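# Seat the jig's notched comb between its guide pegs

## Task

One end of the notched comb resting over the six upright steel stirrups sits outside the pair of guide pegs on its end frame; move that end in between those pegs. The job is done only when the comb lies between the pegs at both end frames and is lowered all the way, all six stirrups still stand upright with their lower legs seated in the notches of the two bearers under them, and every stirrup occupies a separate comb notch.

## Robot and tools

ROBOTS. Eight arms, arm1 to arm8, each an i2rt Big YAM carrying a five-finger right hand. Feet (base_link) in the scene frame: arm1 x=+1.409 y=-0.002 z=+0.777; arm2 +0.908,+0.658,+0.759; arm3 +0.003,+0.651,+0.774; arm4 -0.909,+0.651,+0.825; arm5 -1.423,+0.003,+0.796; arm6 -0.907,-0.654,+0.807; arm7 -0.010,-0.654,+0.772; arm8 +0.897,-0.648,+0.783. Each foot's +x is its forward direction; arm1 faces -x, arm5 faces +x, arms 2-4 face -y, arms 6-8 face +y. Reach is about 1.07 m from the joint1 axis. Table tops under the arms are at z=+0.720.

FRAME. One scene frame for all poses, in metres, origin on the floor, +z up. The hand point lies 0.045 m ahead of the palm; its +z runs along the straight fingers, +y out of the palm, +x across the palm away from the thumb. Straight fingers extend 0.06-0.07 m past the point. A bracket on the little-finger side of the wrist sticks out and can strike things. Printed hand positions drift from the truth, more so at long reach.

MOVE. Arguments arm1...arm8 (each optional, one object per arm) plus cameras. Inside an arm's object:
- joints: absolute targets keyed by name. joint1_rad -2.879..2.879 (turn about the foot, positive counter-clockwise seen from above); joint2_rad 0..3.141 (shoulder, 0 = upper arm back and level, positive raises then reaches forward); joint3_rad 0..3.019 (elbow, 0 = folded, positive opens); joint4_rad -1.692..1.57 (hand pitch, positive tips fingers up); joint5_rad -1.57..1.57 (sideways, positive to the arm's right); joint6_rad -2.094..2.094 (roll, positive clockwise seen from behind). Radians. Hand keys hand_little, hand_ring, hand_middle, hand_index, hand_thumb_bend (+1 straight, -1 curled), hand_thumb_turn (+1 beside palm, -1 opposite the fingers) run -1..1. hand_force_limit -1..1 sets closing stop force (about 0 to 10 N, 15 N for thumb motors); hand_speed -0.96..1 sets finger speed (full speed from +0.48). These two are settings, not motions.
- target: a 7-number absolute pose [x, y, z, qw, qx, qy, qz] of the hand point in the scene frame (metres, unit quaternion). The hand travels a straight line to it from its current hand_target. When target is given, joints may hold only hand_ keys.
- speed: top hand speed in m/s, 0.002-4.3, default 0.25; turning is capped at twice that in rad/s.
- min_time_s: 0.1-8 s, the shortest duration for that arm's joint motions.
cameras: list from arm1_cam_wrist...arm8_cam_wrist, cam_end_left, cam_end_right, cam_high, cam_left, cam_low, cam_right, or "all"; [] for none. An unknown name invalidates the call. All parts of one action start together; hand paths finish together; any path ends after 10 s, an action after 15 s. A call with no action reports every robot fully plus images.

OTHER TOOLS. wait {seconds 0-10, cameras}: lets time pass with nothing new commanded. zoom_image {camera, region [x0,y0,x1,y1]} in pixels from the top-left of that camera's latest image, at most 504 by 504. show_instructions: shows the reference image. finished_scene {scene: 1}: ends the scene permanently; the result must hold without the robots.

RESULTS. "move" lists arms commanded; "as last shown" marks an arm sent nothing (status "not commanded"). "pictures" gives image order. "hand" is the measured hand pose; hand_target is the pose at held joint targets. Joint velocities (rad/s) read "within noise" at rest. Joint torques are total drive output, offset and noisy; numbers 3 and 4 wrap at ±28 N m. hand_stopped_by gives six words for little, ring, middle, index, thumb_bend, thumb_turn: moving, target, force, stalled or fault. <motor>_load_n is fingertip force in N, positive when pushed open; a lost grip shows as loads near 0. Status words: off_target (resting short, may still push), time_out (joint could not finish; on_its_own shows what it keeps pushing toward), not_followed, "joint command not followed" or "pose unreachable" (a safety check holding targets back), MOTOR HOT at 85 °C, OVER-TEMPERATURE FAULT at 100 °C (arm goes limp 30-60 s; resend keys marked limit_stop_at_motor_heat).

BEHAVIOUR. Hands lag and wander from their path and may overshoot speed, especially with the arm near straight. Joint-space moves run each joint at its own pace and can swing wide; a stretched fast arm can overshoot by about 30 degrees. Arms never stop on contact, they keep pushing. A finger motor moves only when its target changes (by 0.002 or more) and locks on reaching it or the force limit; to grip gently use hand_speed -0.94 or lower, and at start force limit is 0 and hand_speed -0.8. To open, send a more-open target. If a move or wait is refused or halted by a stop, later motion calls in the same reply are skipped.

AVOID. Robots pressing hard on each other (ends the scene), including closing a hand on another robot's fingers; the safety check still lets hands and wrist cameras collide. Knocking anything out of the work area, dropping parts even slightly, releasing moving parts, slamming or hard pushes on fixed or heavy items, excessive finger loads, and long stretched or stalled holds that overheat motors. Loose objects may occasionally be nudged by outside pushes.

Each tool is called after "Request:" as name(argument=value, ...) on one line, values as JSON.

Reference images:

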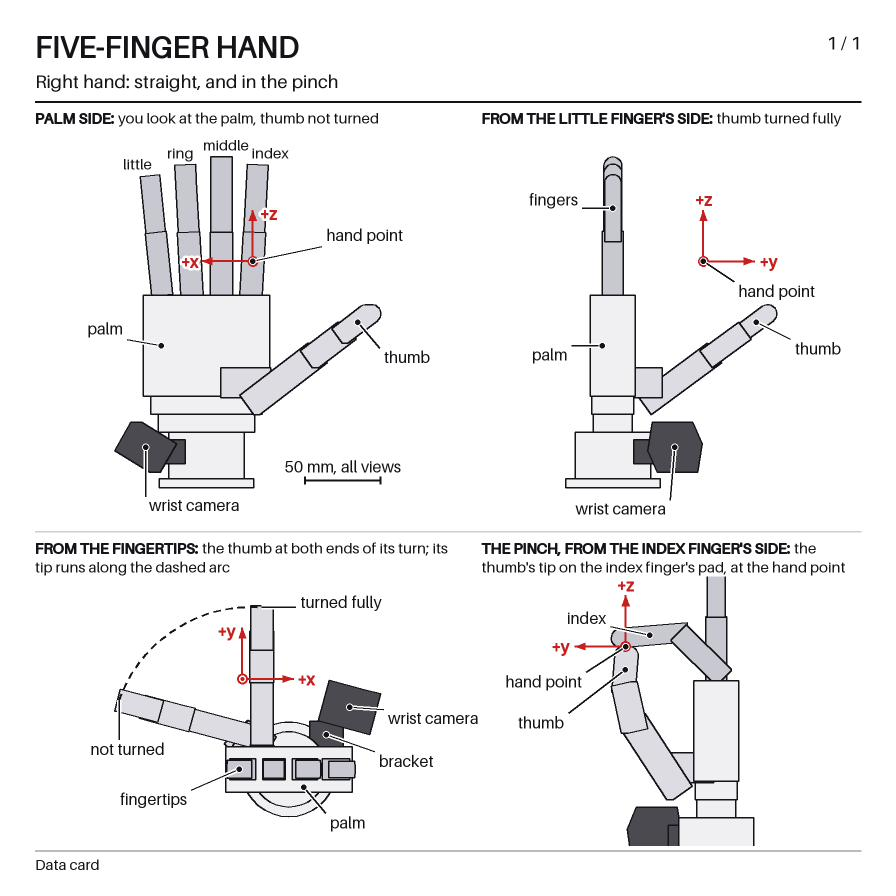

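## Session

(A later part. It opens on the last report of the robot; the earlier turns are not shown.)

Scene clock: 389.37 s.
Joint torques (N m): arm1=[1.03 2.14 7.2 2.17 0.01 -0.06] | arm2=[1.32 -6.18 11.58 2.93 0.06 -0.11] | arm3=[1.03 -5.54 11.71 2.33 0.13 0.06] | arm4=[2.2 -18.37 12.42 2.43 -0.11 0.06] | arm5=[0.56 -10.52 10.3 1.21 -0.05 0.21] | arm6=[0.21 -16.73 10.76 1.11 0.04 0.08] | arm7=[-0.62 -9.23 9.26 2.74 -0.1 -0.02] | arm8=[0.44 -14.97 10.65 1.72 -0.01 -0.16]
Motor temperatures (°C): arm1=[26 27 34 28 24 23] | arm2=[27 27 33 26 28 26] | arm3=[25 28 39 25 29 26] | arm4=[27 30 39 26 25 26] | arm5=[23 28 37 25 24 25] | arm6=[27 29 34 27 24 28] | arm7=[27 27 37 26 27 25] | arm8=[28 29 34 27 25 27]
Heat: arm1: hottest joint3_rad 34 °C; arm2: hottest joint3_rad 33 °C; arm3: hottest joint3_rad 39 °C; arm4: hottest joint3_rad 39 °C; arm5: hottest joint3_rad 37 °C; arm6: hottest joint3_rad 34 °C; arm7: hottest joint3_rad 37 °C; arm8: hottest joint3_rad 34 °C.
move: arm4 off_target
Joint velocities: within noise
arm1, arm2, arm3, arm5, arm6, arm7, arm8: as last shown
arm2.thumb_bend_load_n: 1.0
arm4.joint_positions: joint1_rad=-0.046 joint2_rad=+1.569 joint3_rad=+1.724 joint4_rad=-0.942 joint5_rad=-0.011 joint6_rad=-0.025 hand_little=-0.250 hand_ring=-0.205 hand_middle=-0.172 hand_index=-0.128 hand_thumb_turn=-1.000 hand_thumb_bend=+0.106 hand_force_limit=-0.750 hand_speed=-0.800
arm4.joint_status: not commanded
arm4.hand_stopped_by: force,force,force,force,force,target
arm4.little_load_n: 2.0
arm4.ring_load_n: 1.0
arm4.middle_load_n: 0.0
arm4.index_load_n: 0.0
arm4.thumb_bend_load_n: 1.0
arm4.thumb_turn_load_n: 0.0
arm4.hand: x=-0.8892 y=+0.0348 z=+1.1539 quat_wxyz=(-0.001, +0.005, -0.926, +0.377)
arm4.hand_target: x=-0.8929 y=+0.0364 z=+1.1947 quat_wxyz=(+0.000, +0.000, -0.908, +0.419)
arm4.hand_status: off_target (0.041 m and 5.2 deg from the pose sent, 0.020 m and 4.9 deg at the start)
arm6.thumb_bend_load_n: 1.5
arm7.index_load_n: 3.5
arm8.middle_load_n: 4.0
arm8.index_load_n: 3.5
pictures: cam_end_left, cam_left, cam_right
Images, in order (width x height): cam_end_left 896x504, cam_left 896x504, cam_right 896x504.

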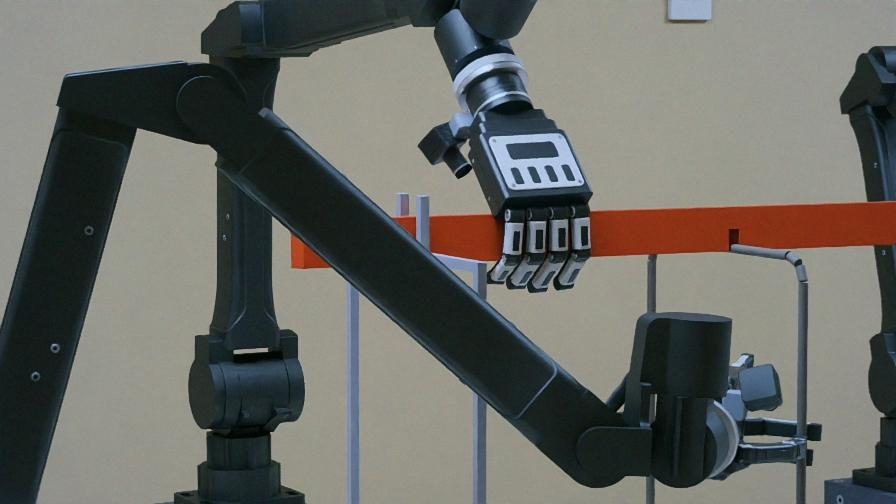

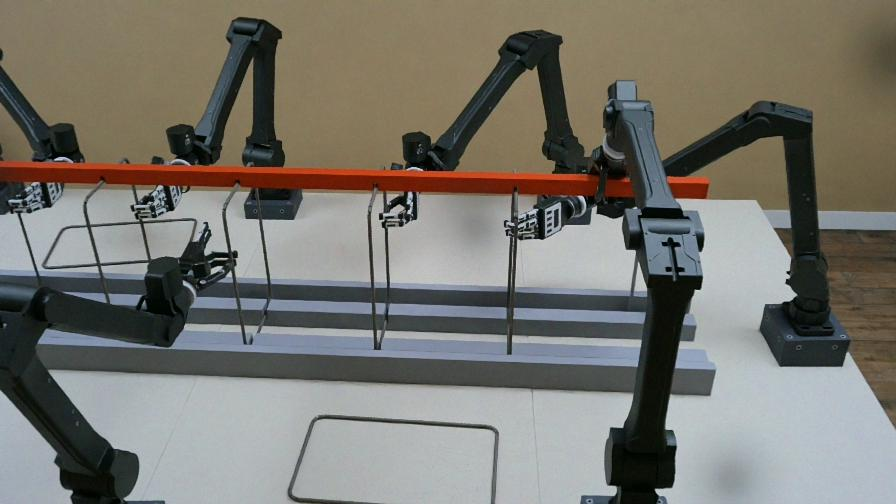

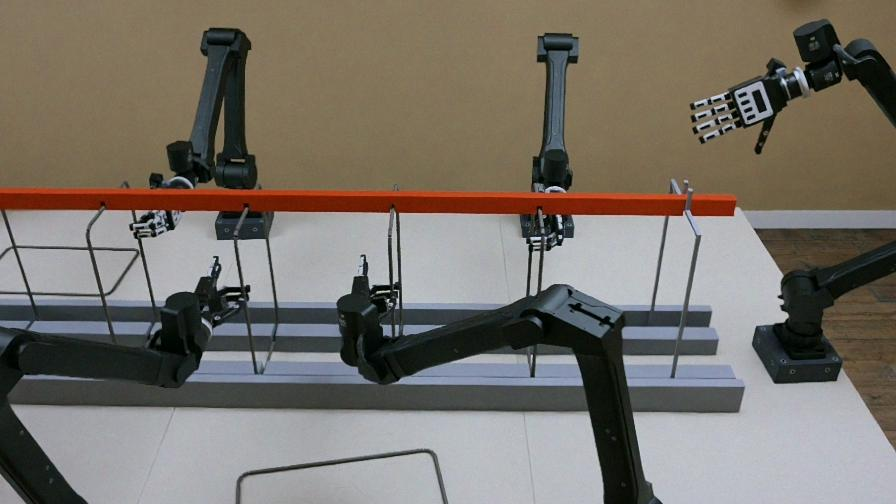

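Request:
zoom_image(camera="cam_end_left", region=[680, 200, 780, 280])

Request:
zoom_image(camera="cam_left", region=[345, 160, 415, 210])

Request:
zoom_image(camera="cam_left", region=[480, 160, 550, 210])

Scaled by 5.040 from the camera's image (finer frame: 1280x720).

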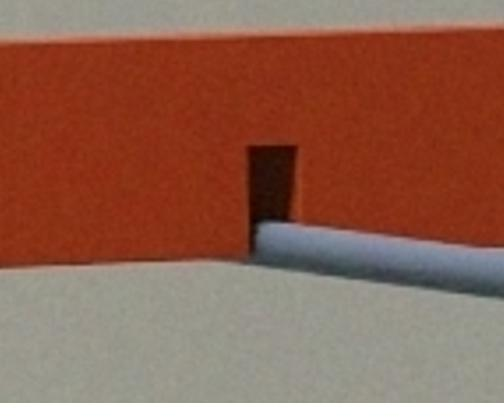

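Scaled by 7.200 from the camera's image (finer frame: 1280x720).

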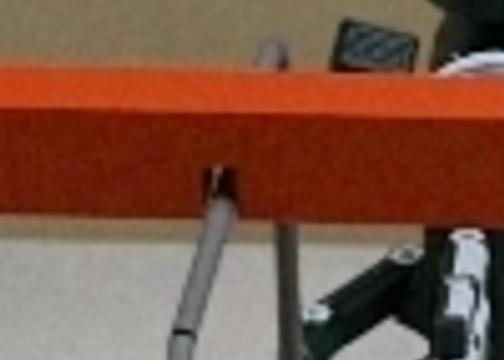

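Scaled by 7.200 from the camera's image (finer frame: 1280x720).

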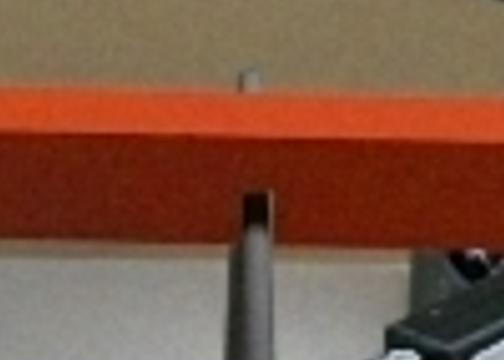

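Request:
move(arm4={"target": [-0.893, 0.035, 1.182, 0, 0, 0.9081, -0.4187], "speed": 0.02}, cameras=["cam_left", "cam_right", "cam_end_left", "cam_low"])

Request:
zoom_image(camera="cam_end_left", region=[370, 180, 520, 300])

Request:
zoom_image(camera="cam_end_left", region=[680, 200, 780, 280])

Request:
zoom_image(camera="cam_low", region=[545, 140, 615, 210])

Scene clock: 392.43 s.
Joint torques (N m): arm1=[0.97 2.14 7.21 2.17 0.01 -0.06] | arm2=[1.32 -6.12 11.55 2.96 0.1 -0.11] | arm3=[1.38 -5.48 11.73 2.35 0.12 0.08] | arm4=[1.49 -16.79 11.7 2.28 -0.07 0.08] | arm5=[0.44 -10.75 10.3 1.06 -0.07 0.12] | arm6=[0.21 -16.67 10.71 1.11 0.05 0.07] | arm7=[-0.56 -9.23 9.26 2.73 -0.1 -0.01] | arm8=[0.44 -15.03 10.66 1.72 -0.01 -0.16]
Motor temperatures (°C): arm1=[26 27 34 28 24 23] | arm2=[27 27 33 26 28 26] | arm3=[25 28 39 25 29 26] | arm4=[27 30 38 26 25 26] | arm5=[23 28 38 25 24 25] | arm6=[27 29 34 27 24 28] | arm7=[27 27 37 26 27 25] | arm8=[28 29 34 27 25 27]
Heat: arm1: hottest joint3_rad 34 °C; arm2: hottest joint3_rad 33 °C; arm3: hottest joint3_rad 39 °C; arm4: hottest joint3_rad 38 °C; arm5: hottest joint3_rad 38 °C; arm6: hottest joint3_rad 34 °C; arm7: hottest joint3_rad 37 °C; arm8: hottest joint3_rad 34 °C.
move: arm4 off_target
Joint velocities: within noise
arm1, arm2, arm3, arm5, arm6, arm7, arm8: as last shown
arm1.ring_load_n: 0.5
arm3.thumb_bend_load_n: 0.0
arm4.joint_positions: joint1_rad=-0.046 joint2_rad=+1.559 joint3_rad=+1.687 joint4_rad=-0.902 joint5_rad=-0.011 joint6_rad=-0.025 hand_little=-0.250 hand_ring=-0.205 hand_middle=-0.172 hand_index=-0.128 hand_thumb_turn=-1.000 hand_thumb_bend=+0.106 hand_force_limit=-0.750 hand_speed=-0.800
arm4.joint_status: not commanded
arm4.hand_stopped_by: force,force,force,force,force,target
arm4.little_load_n: 1.5
arm4.ring_load_n: 0.5
arm4.middle_load_n: 0.0
arm4.index_load_n: 0.0
arm4.thumb_bend_load_n: 1.0
arm4.thumb_turn_load_n: 0.0
arm4.hand: x=-0.8891 y=+0.0340 z=+1.1462 quat_wxyz=(-0.001, +0.005, -0.924, +0.383)
arm4.hand_target: x=-0.8930 y=+0.0359 z=+1.1818 quat_wxyz=(+0.000, +0.000, -0.908, +0.419)
arm4.hand_status: off_target (0.036 m and 4.5 deg from the pose sent, 0.028 m and 5.2 deg at the start)
arm6.thumb_bend_load_n: 1.0
arm7.middle_load_n: 4.0
arm8.middle_load_n: 3.5
arm8.index_load_n: 4.0
pictures: cam_end_left, cam_left, cam_low, cam_right
Images, in order (width x height): cam_end_left 896x504, cam_left 896x504, cam_low 896x504, cam_right 896x504.

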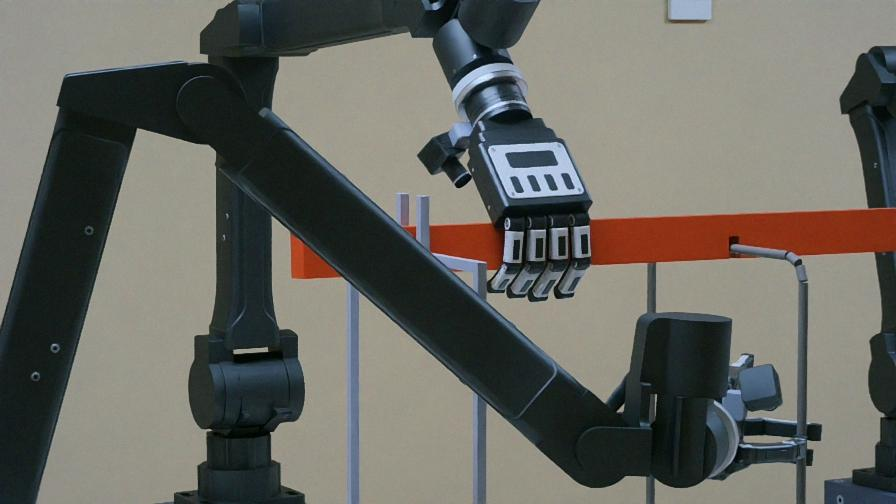

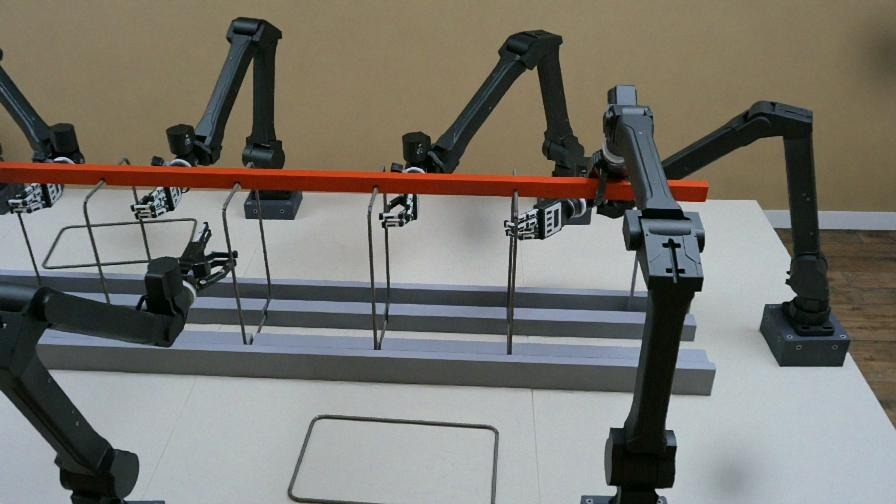

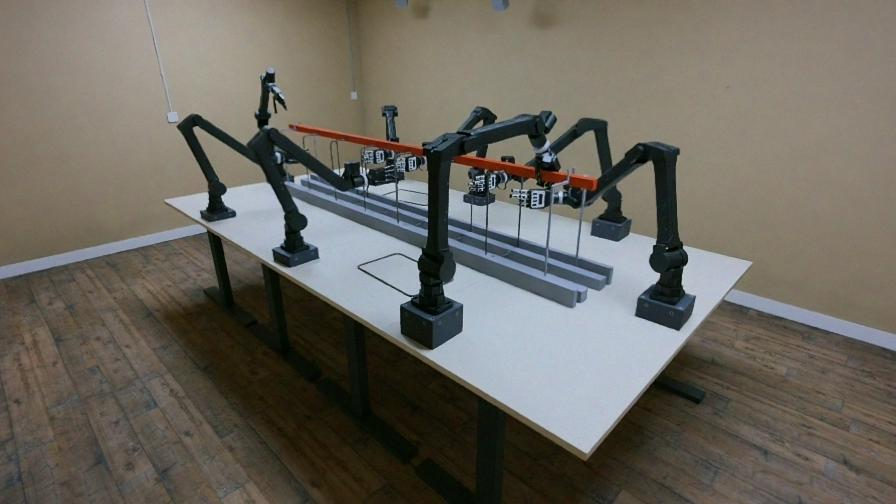

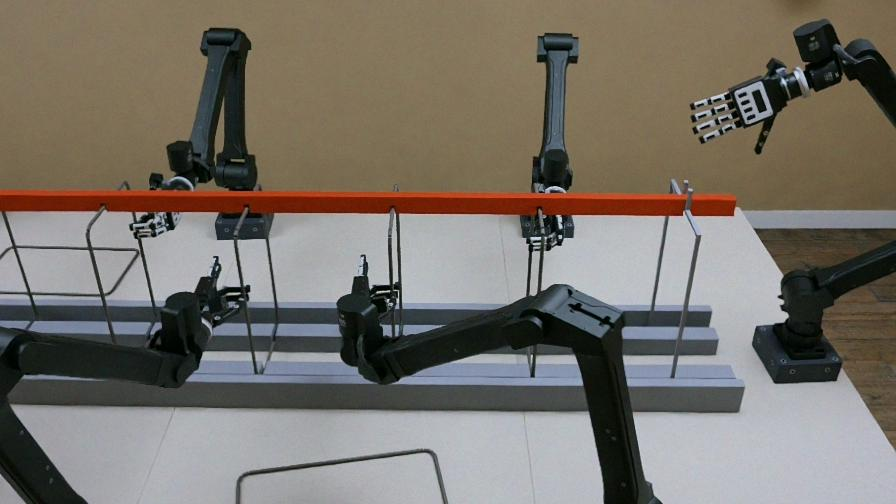

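Scaled by 3.360 from the camera's image (finer frame: 1280x720).

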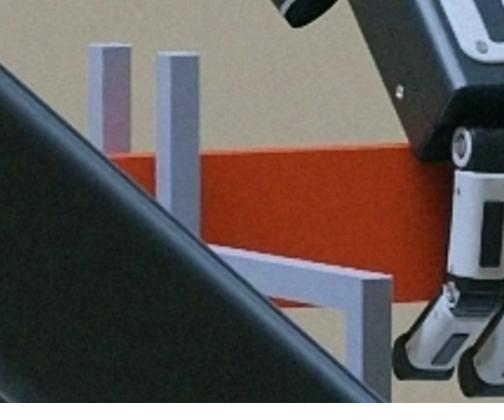

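Scaled by 5.040 from the camera's image (finer frame: 1280x720).

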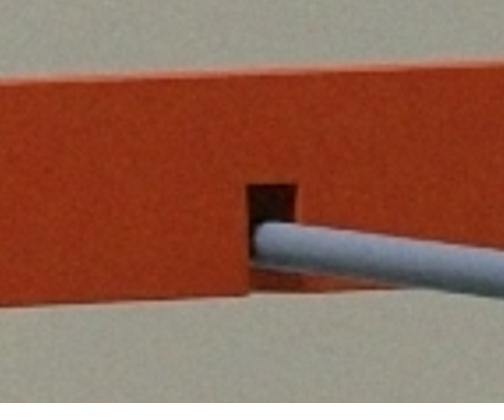

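Scaled by 7.200 from the camera's image (finer frame: 1280x720).

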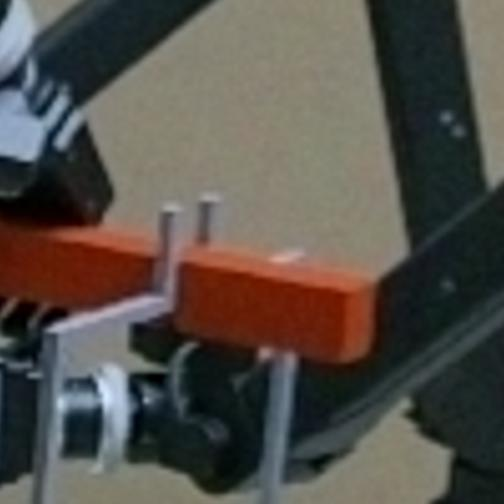

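Request:
move(arm4={"target": [-0.893, 0.035, 1.160, 0, 0, 0.9081, -0.4187], "speed": 0.02}, cameras=["cam_end_left", "cam_low", "arm4_cam_wrist"])

Request:
zoom_image(camera="cam_end_left", region=[370, 180, 520, 300])

Scene clock: 396.03 s.
Joint torques (N m): arm1=[0.97 2.2 7.2 2.17 0.01 -0.06] | arm2=[1.26 -6.12 11.36 3 0.06 -0.11] | arm3=[1.32 -5.54 11.81 2.37 0.13 0.09] | arm4=[1.38 -15.62 10.58 1.84 -0.08 0.09] | arm5=[0.67 -10.29 10.4 1.16 -0.05 0.11] | arm6=[0.44 -16.79 10.73 1.1 0.04 0.07] | arm7=[-0.62 -9.17 9.26 2.73 -0.1 -0.02] | arm8=[0.44 -15.03 10.66 1.72 -0.01 -0.16]
Motor temperatures (°C): arm1=[26 27 34 28 24 23] | arm2=[27 27 33 26 28 26] | arm3=[25 28 39 25 29 26] | arm4=[27 30 38 26 25 26] | arm5=[23 28 38 25 24 25] | arm6=[27 29 34 27 24 28] | arm7=[27 26 37 26 27 25] | arm8=[28 29 34 27 25 27]
Heat: arm1: hottest joint3_rad 34 °C; arm2: hottest joint3_rad 33 °C; arm3: hottest joint3_rad 39 °C; arm4: hottest joint3_rad 38 °C; arm5: hottest joint3_rad 38 °C; arm6: hottest joint3_rad 34 °C; arm7: hottest joint3_rad 37 °C; arm8: hottest joint3_rad 34 °C.
move: arm4 off_target
Joint velocities: within noise
arm1, arm2, arm3, arm5, arm6, arm7, arm8: as last shown
arm1.ring_load_n: 0.0
arm3.thumb_bend_load_n: 0.5
arm4.joint_positions: joint1_rad=-0.046 joint2_rad=+1.534 joint3_rad=+1.637 joint4_rad=-0.832 joint5_rad=-0.011 joint6_rad=-0.025 hand_little=-0.250 hand_ring=-0.205 hand_middle=-0.172 hand_index=-0.128 hand_thumb_turn=-1.000 hand_thumb_bend=+0.106 hand_force_limit=-0.750 hand_speed=-0.800
arm4.joint_status: not commanded
arm4.hand_stopped_by: force,force,force,force,force,target
arm4.little_load_n: 1.5
arm4.ring_load_n: 0.5
arm4.middle_load_n: 0.0
arm4.index_load_n: 0.0
arm4.thumb_bend_load_n: 2.0
arm4.thumb_turn_load_n: 0.5
arm4.hand: x=-0.8890 y=+0.0325 z=+1.1447 quat_wxyz=(-0.001, +0.005, -0.915, +0.404)
arm4.hand_target: x=-0.8930 y=+0.0351 z=+1.1599 quat_wxyz=(+0.000, +0.000, -0.908, +0.419)
arm4.hand_status: off_target (0.016 m and 2.0 deg from the pose sent, 0.014 m and 4.5 deg at the start)
arm5.thumb_turn_load_n: 0.5
arm7.index_load_n: 3.0
arm8.ring_load_n: 0.5
arm8.middle_load_n: 4.0
arm8.index_load_n: 3.5
pictures: arm4_cam_wrist, cam_end_left, cam_low
Images, in order (width x height): arm4_cam_wrist 896x504, cam_end_left 896x504, cam_low 896x504.

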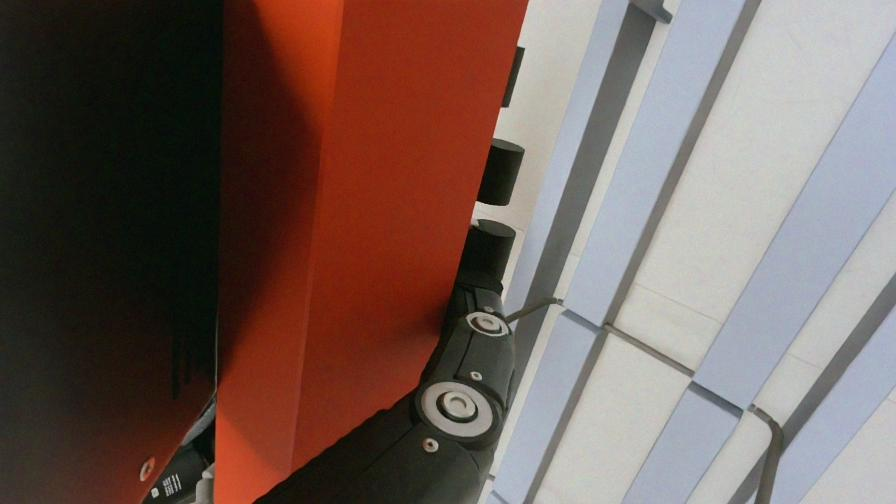

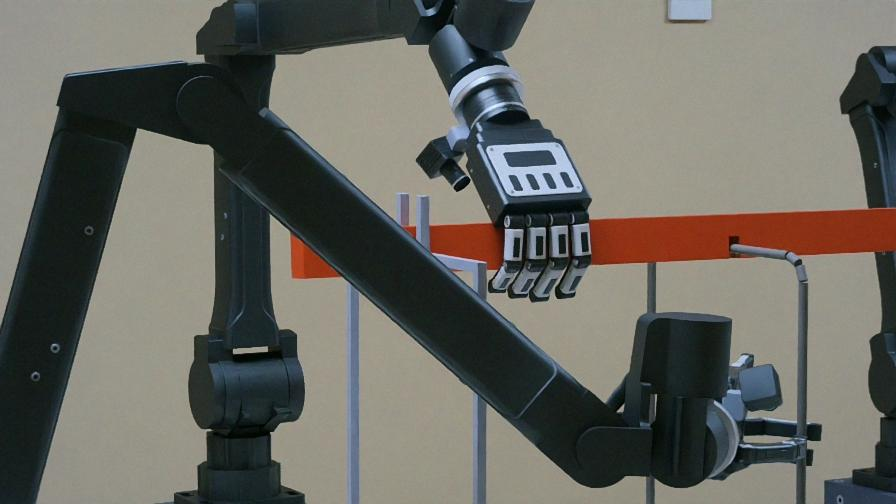

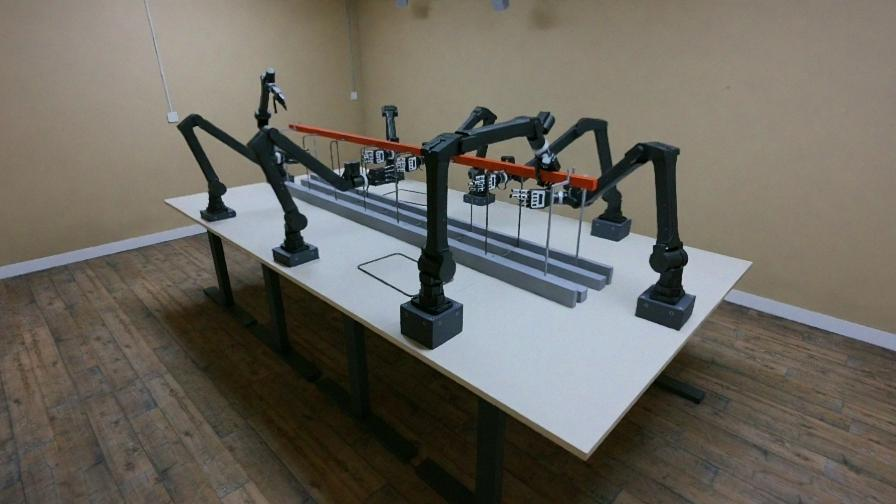

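Scaled by 3.360 from the camera's image (finer frame: 1280x720).

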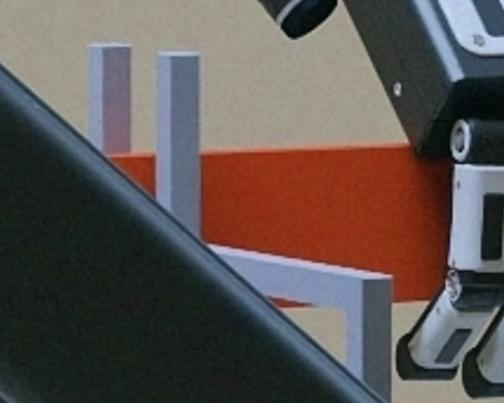

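Request:
move(arm4={"target": [-0.893, 0.034, 1.147, 0, 0, 0.915, -0.404], "speed": 0.02})

Request:
move(arm4={"joints": {"hand_thumb_bend": 1.0, "hand_speed": -0.6}}, cameras=["cam_end_left", "arm4_cam_wrist"])

Scene clock: 398.23 s.
Joint torques (N m): arm1=[0.97 2.2 7.2 2.15 0.01 -0.06] | arm2=[1.32 -6.42 11.49 2.93 0.05 -0.1] | arm3=[1.32 -5.54 11.71 2.32 0.13 0.07] | arm4=[1.32 -15.62 11.22 1.31 -0.1 0.04] | arm5=[0.09 -10.81 10.03 1.14 -0.12 0.17] | arm6=[0.32 -16.73 10.74 1.13 0.05 0.07] | arm7=[-0.62 -9.23 9.26 2.74 -0.1 -0.02] | arm8=[0.44 -14.97 10.66 1.72 -0.01 -0.16]
Motor temperatures (°C): arm1=[26 27 34 28 24 23] | arm2=[27 27 33 26 28 26] | arm3=[25 28 39 25 29 26] | arm4=[27 31 38 26 25 26] | arm5=[23 28 38 25 24 25] | arm6=[27 29 34 27 24 28] | arm7=[27 26 38 26 27 25] | arm8=[28 29 34 27 25 27]
Heat: arm1: hottest joint3_rad 34 °C; arm2: hottest joint3_rad 33 °C; arm3: hottest joint3_rad 39 °C; arm4: hottest joint3_rad 38 °C; arm5: hottest joint3_rad 38 °C; arm6: hottest joint3_rad 34 °C; arm7: hottest joint3_rad 38 °C; arm8: hottest joint3_rad 34 °C.
move: arm4 done
Joint velocities: within noise
arm1, arm2, arm3, arm5, arm6, arm7, arm8: as last shown
arm2.thumb_bend_load_n: 0.5
arm4.joint_positions: joint1_rad=-0.046 joint2_rad=+1.534 joint3_rad=+1.637 joint4_rad=-0.832 joint5_rad=-0.011 joint6_rad=-0.025 hand_little=-0.250 hand_ring=-0.205 hand_middle=-0.172 hand_index=-0.128 hand_thumb_turn=-1.000 hand_thumb_bend=+0.106 hand_force_limit=-0.750 hand_speed=-0.800
arm4.joint_status: not commanded
arm4.hand_stopped_by: force,force,force,force,force,target
arm4.little_load_n: 1.0
arm4.ring_load_n: 0.0
arm4.middle_load_n: 0.0
arm4.index_load_n: 0.0
arm4.thumb_bend_load_n: 2.0
arm4.thumb_turn_load_n: 0.0
arm4.hand: x=-0.8890 y=+0.0325 z=+1.1447 quat_wxyz=(-0.001, +0.005, -0.915, +0.404)
arm4.hand_target: x=-0.8930 y=+0.0340 z=+1.1470 quat_wxyz=(+0.000, +0.000, -0.915, +0.404)
arm4.hand_status: done (0.005 m and 0.6 deg from the pose sent, 0.005 m and 0.6 deg at the start)
arm5.middle_load_n: 4.5
arm5.thumb_turn_load_n: 0.0
arm6.little_load_n: 0.5
arm7.index_load_n: 3.5
arm8.ring_load_n: 0.0
pictures: none

Scene clock: 400.30 s.
Joint torques (N m): arm1=[0.97 2.2 7.2 2.17 0.01 -0.06] | arm2=[1.38 -6.42 11.43 2.92 0.05 -0.14] | arm3=[1.32 -5.48 11.71 2.41 0.12 0.07] | arm4=[2.2 -14.1 11.36 1.5 0 0.01] | arm5=[0.79 -10.81 10.43 1.14 -0.11 0.2] | arm6=[0.26 -16.79 10.7 1.06 0.04 0.07] | arm7=[-0.56 -9.17 9.26 2.74 -0.1 -0.02] | arm8=[0.44 -15.03 10.66 1.72 -0.01 -0.16]
Motor temperatures (°C): arm1=[26 27 34 28 24 23] | arm2=[27 27 33 26 28 26] | arm3=[25 28 39 25 29 26] | arm4=[27 31 38 26 25 26] | arm5=[23 28 38 25 24 25] | arm6=[27 29 34 27 24 28] | arm7=[27 26 38 26 27 25] | arm8=[28 29 34 27 25 27]
Heat: arm1: hottest joint3_rad 34 °C; arm2: hottest joint3_rad 33 °C; arm3: hottest joint3_rad 39 °C; arm4: hottest joint3_rad 38 °C; arm5: hottest joint3_rad 38 °C; arm6: hottest joint3_rad 34 °C; arm7: hottest joint3_rad 38 °C; arm8: hottest joint3_rad 34 °C.
move: arm4 done
Joint velocities: arm1=[within noise] | arm2=[within noise] | arm3=[within noise] | arm4=[-0.015 -0.005 0.002 -0.046 0.037 -0.007] | arm5=[within noise] | arm6=[within noise] | arm7=[within noise] | arm8=[within noise]
arm1, arm2, arm3, arm5, arm6, arm7, arm8: as last shown
arm2.little_load_n: -0.5
arm4.joint_positions: joint1_rad=-0.046 joint2_rad=+1.534 joint3_rad=+1.636 joint4_rad=-0.832 joint5_rad=-0.011 joint6_rad=-0.024 hand_little=-0.250 hand_ring=-0.205 hand_middle=-0.172 hand_index=-0.128 hand_thumb_turn=-1.000 hand_thumb_bend=+1.000 hand_force_limit=-0.750 hand_speed=-0.600
arm4.joint_status: all done
arm4.hand_stopped_by: force,force,force,force,target,target
arm4.little_load_n: 1.0
arm4.ring_load_n: 0.0
arm4.middle_load_n: 0.0
arm4.index_load_n: 0.0
arm4.thumb_bend_load_n: 0.0
arm4.thumb_turn_load_n: 0.0
arm4.hand: x=-0.8890 y=+0.0326 z=+1.1443 quat_wxyz=(-0.001, +0.005, -0.915, +0.403)
arm4.hand_target: x=-0.8930 y=+0.0341 z=+1.1469 quat_wxyz=(+0.000, +0.000, -0.915, +0.404)
arm4.hand_status: not commanded
arm5.little_load_n: 0.5
arm5.middle_load_n: 4.0
arm5.thumb_bend_load_n: 0.0
arm6.little_load_n: 0.0
arm6.middle_load_n: 3.0
arm8.index_load_n: 4.0
pictures: arm4_cam_wrist, cam_end_left
Images, in order (width x height): arm4_cam_wrist 896x504, cam_end_left 896x504.

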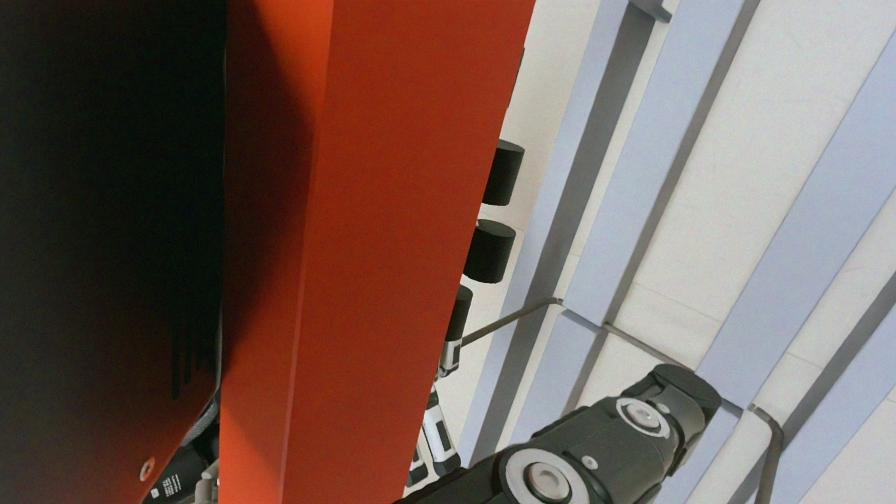

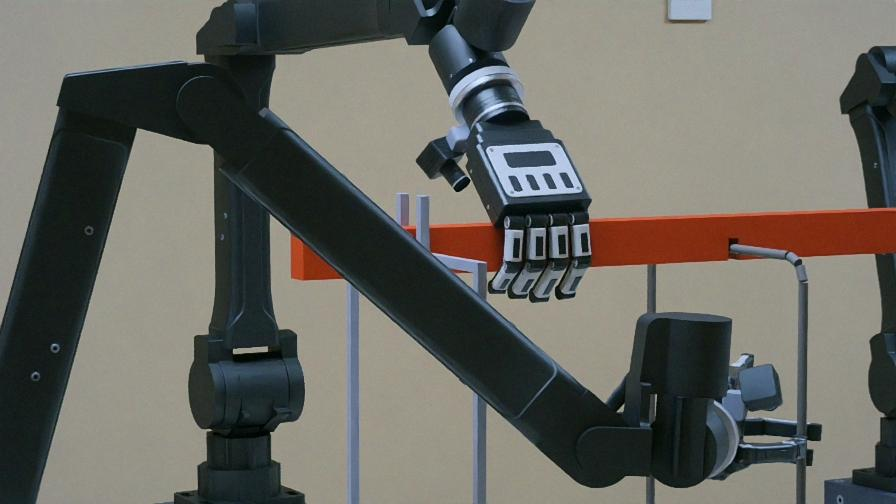

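Request:
move(arm4={"joints": {"hand_index": 1.0, "hand_middle": 1.0, "hand_ring": 1.0, "hand_little": 1.0, "hand_speed": -0.7}}, cameras=["cam_end_left", "arm4_cam_wrist"])

Request:
move(arm4={"target": [-0.893, 0.030, 1.156, 0, 0, 0.915, -0.404], "speed": 0.04}, cameras=["cam_end_left", "arm4_cam_wrist"])

Scene clock: 403.47 s.
Joint torques (N m): arm1=[0.97 2.2 7.2 2.17 0.01 -0.06] | arm2=[1.49 -6.36 11.45 2.96 0.06 -0.15] | arm3=[1.44 -5.66 11.73 2.35 0.12 0.09] | arm4=[1.2 -14.15 10.97 1.31 -0.04 0.09] | arm5=[1.08 -10.7 10.11 0.88 -0.07 0.15] | arm6=[0.32 -16.67 10.74 1.09 0.04 0.08] | arm7=[-0.56 -9.17 9.28 2.71 -0.1 -0.02] | arm8=[0.44 -15.03 10.66 1.73 -0.01 -0.16]
Motor temperatures (°C): arm1=[26 27 34 28 24 23] | arm2=[27 27 33 26 28 26] | arm3=[25 28 39 25 29 26] | arm4=[27 31 38 26 25 26] | arm5=[23 28 38 25 24 25] | arm6=[27 29 34 27 24 28] | arm7=[27 26 38 26 27 25] | arm8=[28 29 34 27 25 27]
Heat: arm1: hottest joint3_rad 34 °C; arm2: hottest joint3_rad 33 °C; arm3: hottest joint3_rad 39 °C; arm4: hottest joint3_rad 38 °C; arm5: hottest joint3_rad 38 °C; arm6: hottest joint3_rad 34 °C; arm7: hottest joint3_rad 38 °C; arm8: hottest joint3_rad 34 °C.
move: arm4 done
Joint velocities: within noise
arm1.joint_positions: joint1_rad=-0.231 joint2_rad=+0.645 joint3_rad=+1.413 joint4_rad=-1.267 joint5_rad=-0.072 joint6_rad=-1.343 hand_little=+1.000 hand_ring=+1.000 hand_middle=+1.000 hand_index=+1.000 hand_thumb_turn=+1.000 hand_thumb_bend=+1.000 hand_force_limit=+0.000 hand_speed=-0.800
arm1.joint_status: not commanded
arm1.hand_stopped_by: target,target,target,target,target,target
arm1.little_load_n: 0.0
arm1.ring_load_n: 0.5
arm1.middle_load_n: 0.0
arm1.index_load_n: 0.0
arm1.thumb_bend_load_n: 0.0
arm1.thumb_turn_load_n: 0.0
arm1.hand: x=+1.1652 y=+0.0793 z=+1.2859 quat_wxyz=(+0.508, -0.157, -0.846, +0.039)
arm1.hand_target: x=+1.1665 y=+0.0790 z=+1.2930 quat_wxyz=(+0.515, -0.155, -0.842, +0.040)
arm1.hand_status: not commanded
arm2.joint_positions: joint1_rad=-0.091 joint2_rad=+1.278 joint3_rad=+0.599 joint4_rad=+0.681 joint5_rad=-0.104 joint6_rad=-1.576 hand_little=+1.000 hand_ring=+1.000 hand_middle=-0.110 hand_index=-0.094 hand_thumb_turn=-1.000 hand_thumb_bend=+0.000 hand_force_limit=-0.300 hand_speed=-0.940
arm2.joint_status: not commanded
arm2.hand_stopped_by: target,target,force,force,target,target
arm2.little_load_n: 0.0
arm2.ring_load_n: 0.0
arm2.middle_load_n: 4.5
arm2.index_load_n: 4.0
arm2.thumb_bend_load_n: 1.0
arm2.thumb_turn_load_n: 0.0
arm2.hand: x=+0.8106 y=+0.1169 z=+1.0019 quat_wxyz=(+0.502, +0.501, -0.498, +0.499)
arm2.hand_target: x=+0.8112 y=+0.1045 z=+1.0249 quat_wxyz=(+0.513, +0.487, -0.487, +0.513)
arm2.hand_status: not commanded
arm3.joint_positions: joint1_rad=-0.206 joint2_rad=+1.271 joint3_rad=+0.531 joint4_rad=+0.740 joint5_rad=-0.164 joint6_rad=-1.567 hand_little=+1.000 hand_ring=+1.000 hand_middle=-0.115 hand_index=-0.111 hand_thumb_turn=-1.000 hand_thumb_bend=+0.000 hand_force_limit=-0.300 hand_speed=-0.940
arm3.joint_status: not commanded
arm3.hand_stopped_by: target,target,force,force,target,target
arm3.little_load_n: 0.0
arm3.ring_load_n: 0.0
arm3.middle_load_n: 3.5
arm3.index_load_n: 3.0
arm3.thumb_bend_load_n: 0.5
arm3.thumb_turn_load_n: 0.5
arm3.hand: x=-0.1123 y=+0.1324 z=+1.0030 quat_wxyz=(+0.503, +0.497, -0.498, +0.502)
arm3.hand_target: x=-0.1117 y=+0.1204 z=+1.0250 quat_wxyz=(+0.513, +0.487, -0.487, +0.513)
arm3.hand_status: not commanded
arm4.joint_positions: joint1_rad=-0.046 joint2_rad=+1.534 joint3_rad=+1.636 joint4_rad=-0.832 joint5_rad=-0.011 joint6_rad=-0.024 hand_little=+1.000 hand_ring=+1.000 hand_middle=+1.000 hand_index=+1.000 hand_thumb_turn=-1.000 hand_thumb_bend=+1.000 hand_force_limit=-0.750 hand_speed=-0.700
arm4.joint_status: all done
arm4.hand_stopped_by: target,target,target,target,target,target
arm4.little_load_n: 0.0
arm4.ring_load_n: 0.0
arm4.middle_load_n: 0.0
arm4.index_load_n: 0.0
arm4.thumb_bend_load_n: 0.0
arm4.thumb_turn_load_n: 0.0
arm4.hand: x=-0.8890 y=+0.0327 z=+1.1446 quat_wxyz=(-0.001, +0.005, -0.915, +0.403)
arm4.hand_target: x=-0.8930 y=+0.0340 z=+1.1468 quat_wxyz=(+0.000, +0.000, -0.915, +0.404)
arm4.hand_status: not commanded
arm5.joint_positions: joint1_rad=-0.373 joint2_rad=+1.826 joint3_rad=+1.130 joint4_rad=+0.675 joint5_rad=-1.122 joint6_rad=-1.600 hand_little=+1.000 hand_ring=+1.000 hand_middle=-0.104 hand_index=-0.096 hand_thumb_turn=-1.000 hand_thumb_bend=+0.000 hand_force_limit=-0.300 hand_speed=-0.940
arm5.joint_status: not commanded
arm5.hand_stopped_by: target,target,force,force,target,target
arm5.little_load_n: 0.0
arm5.ring_load_n: 0.0
arm5.middle_load_n: 4.0
arm5.index_load_n: 3.5
arm5.thumb_bend_load_n: 0.5
arm5.thumb_turn_load_n: 0.0
arm5.hand: x=-0.7221 y=-0.0900 z=+0.9884 quat_wxyz=(-0.271, +0.657, +0.269, +0.650)
arm5.hand_target: x=-0.7089 y=-0.0918 z=+0.9983 quat_wxyz=(-0.270, +0.653, +0.271, +0.654)
arm5.hand_status: not commanded
arm6.joint_positions: joint1_rad=-0.922 joint2_rad=+1.853 joint3_rad=+1.156 joint4_rad=+0.671 joint5_rad=-0.879 joint6_rad=-1.575 hand_little=+1.000 hand_ring=+1.000 hand_middle=-0.097 hand_index=-0.089 hand_thumb_turn=-1.000 hand_thumb_bend=+0.000 hand_force_limit=-0.300 hand_speed=-0.940
arm6.joint_status: not commanded
arm6.hand_stopped_by: target,target,force,force,target,target
arm6.little_load_n: 0.0
arm6.ring_load_n: 0.0
arm6.middle_load_n: 2.5
arm6.index_load_n: 4.5
arm6.thumb_bend_load_n: 1.0
arm6.thumb_turn_load_n: 0.0
arm6.hand: x=-0.4137 y=-0.1065 z=+1.0013 quat_wxyz=(-0.498, +0.508, +0.500, +0.494)
arm6.hand_target: x=-0.4114 y=-0.0985 z=+1.0170 quat_wxyz=(-0.500, +0.500, +0.500, +0.500)
arm6.hand_status: not commanded
arm7: as last shown
arm7.index_load_n: 3.0
arm8.joint_positions: joint1_rad=+0.936 joint2_rad=+1.867 joint3_rad=+1.232 joint4_rad=+0.619 joint5_rad=+0.938 joint6_rad=-1.556 hand_little=+1.000 hand_ring=+1.000 hand_middle=-0.101 hand_index=-0.096 hand_thumb_turn=-1.000 hand_thumb_bend=+0.000 hand_force_limit=-0.300 hand_speed=-0.940
arm8.joint_status: not commanded
arm8.hand_stopped_by: target,target,force,force,target,target
arm8.little_load_n: 0.0
arm8.ring_load_n: 0.0
arm8.middle_load_n: 4.0
arm8.index_load_n: 4.0
arm8.thumb_bend_load_n: 0.0
arm8.thumb_turn_load_n: 0.0
arm8.hand: x=+0.4877 y=-0.1135 z=+0.9959 quat_wxyz=(-0.499, +0.501, +0.503, +0.497)
arm8.hand_target: x=+0.4833 y=-0.1072 z=+1.0001 quat_wxyz=(-0.500, +0.500, +0.500, +0.500)
arm8.hand_status: not commanded
pictures: arm4_cam_wrist, cam_end_left
Images, in order (width x height): arm4_cam_wrist 896x504, cam_end_left 896x504.

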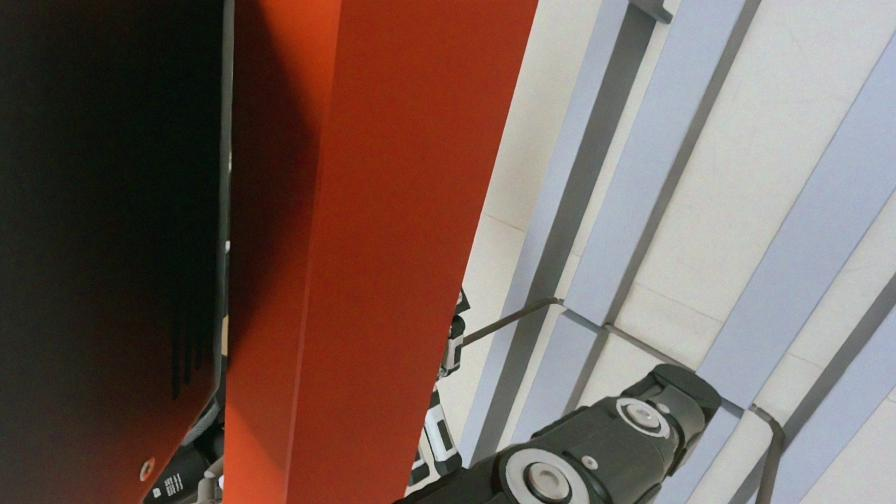

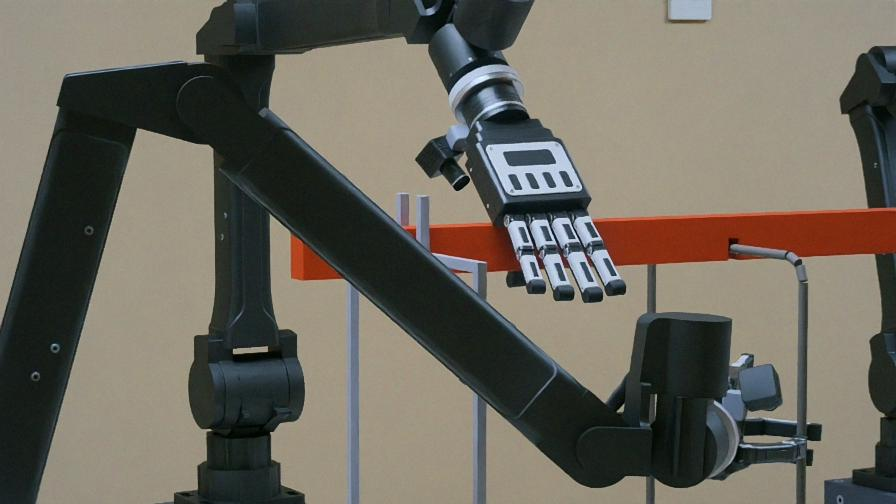

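Scene clock: 404.47 s.
Joint torques (N m): arm1=[0.97 2.2 7.19 2.17 0.01 -0.06] | arm2=[1.67 -6.77 11.6 3.03 0.07 -0.13] | arm3=[1.2 -5.6 11.75 2.43 0.12 0.06] | arm4=[1.79 -12.75 14.24 0.85 -0.08 0.04] | arm5=[0.85 -9.88 10.25 1.25 -0.01 0.14] | arm6=[0.26 -16.79 10.76 1.1 0.05 0.08] | arm7=[-0.56 -9.23 9.26 2.74 -0.1 -0.02] | arm8=[0.44 -15.03 10.66 1.73 -0.01 -0.16]
Motor temperatures (°C): arm1=[26 27 34 28 24 23] | arm2=[27 27 33 26 28 26] | arm3=[25 28 39 25 29 26] | arm4=[27 31 38 26 25 26] | arm5=[23 28 38 25 24 25] | arm6=[27 29 34 27 24 28] | arm7=[27 26 38 26 27 25] | arm8=[28 29 34 27 25 27]
Heat: arm1: hottest joint3_rad 34 °C; arm2: hottest joint3_rad 33 °C; arm3: hottest joint3_rad 39 °C; arm4: hottest joint3_rad 38 °C; arm5: hottest joint3_rad 38 °C; arm6: hottest joint3_rad 34 °C; arm7: hottest joint3_rad 38 °C; arm8: hottest joint3_rad 34 °C.
move: arm4 off_target
Joint velocities: within noise
arm1, arm2, arm3, arm5, arm6, arm7, arm8: as last shown
arm1.little_load_n: 0.5
arm1.ring_load_n: 0.0
arm2.middle_load_n: 4.0
arm2.thumb_bend_load_n: 0.5
arm3.index_load_n: 3.5
arm3.thumb_turn_load_n: 0.0
arm4.joint_positions: joint1_rad=-0.046 joint2_rad=+1.534 joint3_rad=+1.640 joint4_rad=-0.844 joint5_rad=-0.011 joint6_rad=-0.024 hand_little=+1.000 hand_ring=+1.000 hand_middle=+1.000 hand_index=+1.000 hand_thumb_turn=-1.000 hand_thumb_bend=+1.000 hand_force_limit=-0.750 hand_speed=-0.700
arm4.joint_status: not commanded
arm4.hand_stopped_by: target,target,target,target,target,target
arm4.little_load_n: 0.0
arm4.ring_load_n: 0.0
arm4.middle_load_n: 0.0
arm4.index_load_n: 0.0
arm4.thumb_bend_load_n: 0.0
arm4.thumb_turn_load_n: 0.0
arm4.hand: x=-0.8890 y=+0.0346 z=+1.1448 quat_wxyz=(-0.001, +0.005, -0.917, +0.400)
arm4.hand_target: x=-0.8930 y=+0.0302 z=+1.1558 quat_wxyz=(+0.000, +0.000, -0.915, +0.404)
arm4.hand_status: off_target (0.013 m and 0.8 deg from the pose sent, 0.012 m and 0.6 deg at the start)
arm5.middle_load_n: 4.5
arm6.thumb_bend_load_n: 0.5
pictures: arm4_cam_wrist, cam_end_left
Images, in order (width x height): arm4_cam_wrist 896x504, cam_end_left 896x504.

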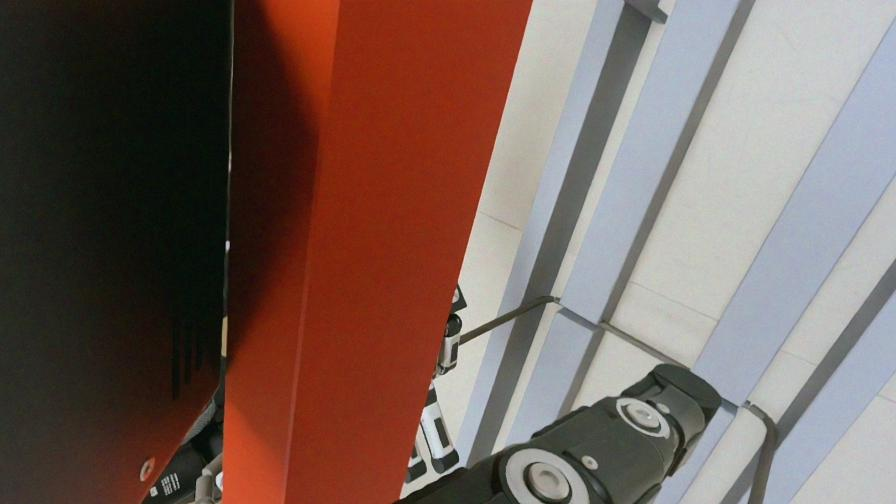

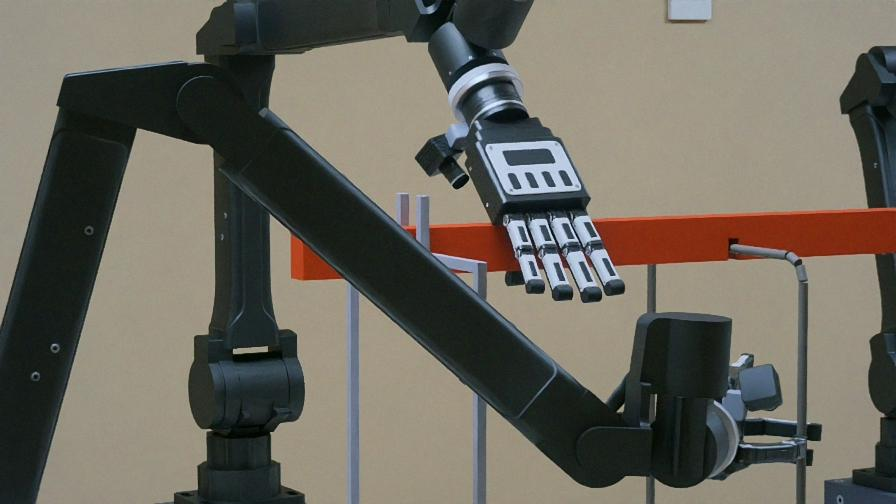

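Request:
move(arm4={"target": [-0.893, 0.026, 1.180, 0, 0, 0.915, -0.404], "speed": 0.06}, cameras=["cam_end_left", "arm4_cam_wrist"])

Scene clock: 406.23 s.
Joint torques (N m): arm1=[1.03 2.2 7.2 2.17 0.01 -0.06] | arm2=[1.73 -6.53 11.47 3.12 0.07 -0.11] | arm3=[1.03 -5.6 11.71 2.37 0.13 0.08] | arm4=[1.49 -12.1 14.31 1.11 -0.02 0.06] | arm5=[0.73 -10.7 10.35 0.95 -0.03 0.14] | arm6=[0.26 -16.62 10.78 1.11 0.03 0.07] | arm7=[-0.62 -9.23 9.26 2.73 -0.1 -0.02] | arm8=[0.44 -15.03 10.66 1.73 -0.01 -0.16]
Motor temperatures (°C): arm1=[26 27 34 28 24 23] | arm2=[27 27 33 26 28 26] | arm3=[25 28 39 25 29 26] | arm4=[27 31 38 26 25 26] | arm5=[23 28 38 25 24 25] | arm6=[27 29 34 27 24 28] | arm7=[27 26 39 26 27 25] | arm8=[28 29 34 27 25 27]
Heat: arm1: hottest joint3_rad 34 °C; arm2: hottest joint3_rad 33 °C; arm3: hottest joint3_rad 39 °C; arm4: hottest joint3_rad 38 °C; arm5: hottest joint3_rad 38 °C; arm6: hottest joint3_rad 34 °C; arm7: hottest joint3_rad 39 °C; arm8: hottest joint3_rad 34 °C.
move: arm4 off_target
Joint velocities: within noise
arm1, arm2, arm3, arm5, arm6, arm8: as last shown
arm1.little_load_n: 0.0
arm2.middle_load_n: 4.5
arm4.joint_positions: joint1_rad=-0.046 joint2_rad=+1.538 joint3_rad=+1.723 joint4_rad=-0.916 joint5_rad=-0.011 joint6_rad=-0.024 hand_little=+1.000 hand_ring=+1.000 hand_middle=+1.000 hand_index=+1.000 hand_thumb_turn=-1.000 hand_thumb_bend=+1.000 hand_force_limit=-0.750 hand_speed=-0.700
arm4.joint_status: not commanded
arm4.hand_stopped_by: target,target,target,target,target,target
arm4.little_load_n: 0.0
arm4.ring_load_n: 0.0
arm4.middle_load_n: 0.0
arm4.index_load_n: 0.0
arm4.thumb_bend_load_n: 0.0
arm4.thumb_turn_load_n: 0.0
arm4.hand: x=-0.8892 y=+0.0356 z=+1.1754 quat_wxyz=(-0.001, +0.005, -0.915, +0.403)
arm4.hand_target: x=-0.8931 y=+0.0264 z=+1.1798 quat_wxyz=(+0.000, +0.000, -0.915, +0.404)
arm4.hand_status: off_target (0.011 m and 0.6 deg from the pose sent, 0.036 m and 0.8 deg at the start)
arm6.thumb_bend_load_n: 1.0
arm7.joint_positions: joint1_rad=-0.356 joint2_rad=+1.328 joint3_rad=+0.627 joint4_rad=+0.710 joint5_rad=-0.364 joint6_rad=-1.579 hand_little=+1.000 hand_ring=+1.000 hand_middle=-0.111 hand_index=-0.090 hand_thumb_turn=-1.000 hand_thumb_bend=+0.000 hand_force_limit=-0.300 hand_speed=-0.940
arm7.joint_status: not commanded
arm7.hand_stopped_by: target,target,force,force,target,target
arm7.little_load_n: 0.0
arm7.ring_load_n: 0.0
arm7.middle_load_n: 3.5
arm7.index_load_n: 3.5
arm7.thumb_bend_load_n: 0.5
arm7.thumb_turn_load_n: 0.0
arm7.hand: x=+0.1756 y=-0.1160 z=+1.0047 quat_wxyz=(-0.503, +0.497, +0.504, +0.497)
arm7.hand_target: x=+0.1855 y=-0.1052 z=+1.0301 quat_wxyz=(-0.509, +0.482, +0.493, +0.516)
arm7.hand_status: not commanded
arm8.middle_load_n: 3.5
pictures: arm4_cam_wrist, cam_end_left
Images, in order (width x height): arm4_cam_wrist 896x504, cam_end_left 896x504.

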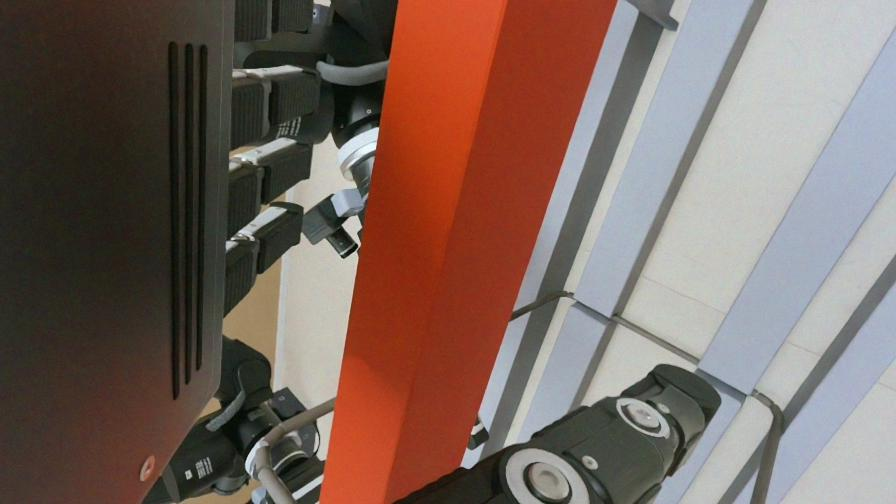

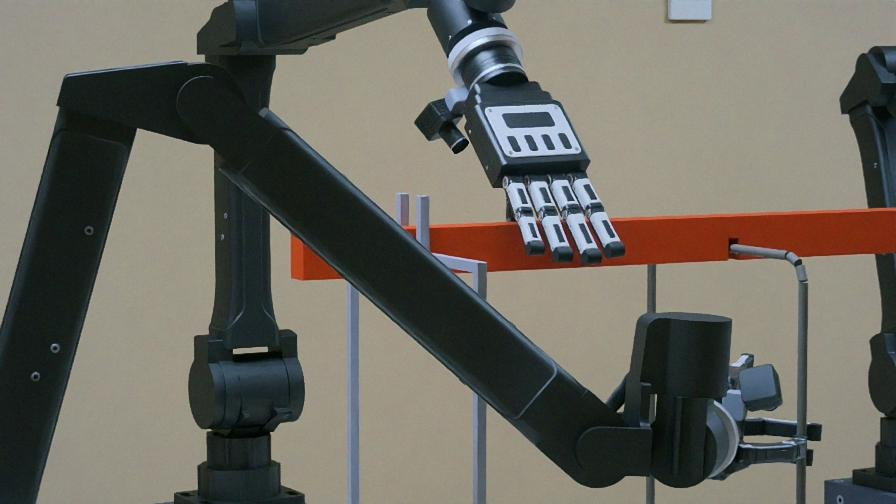

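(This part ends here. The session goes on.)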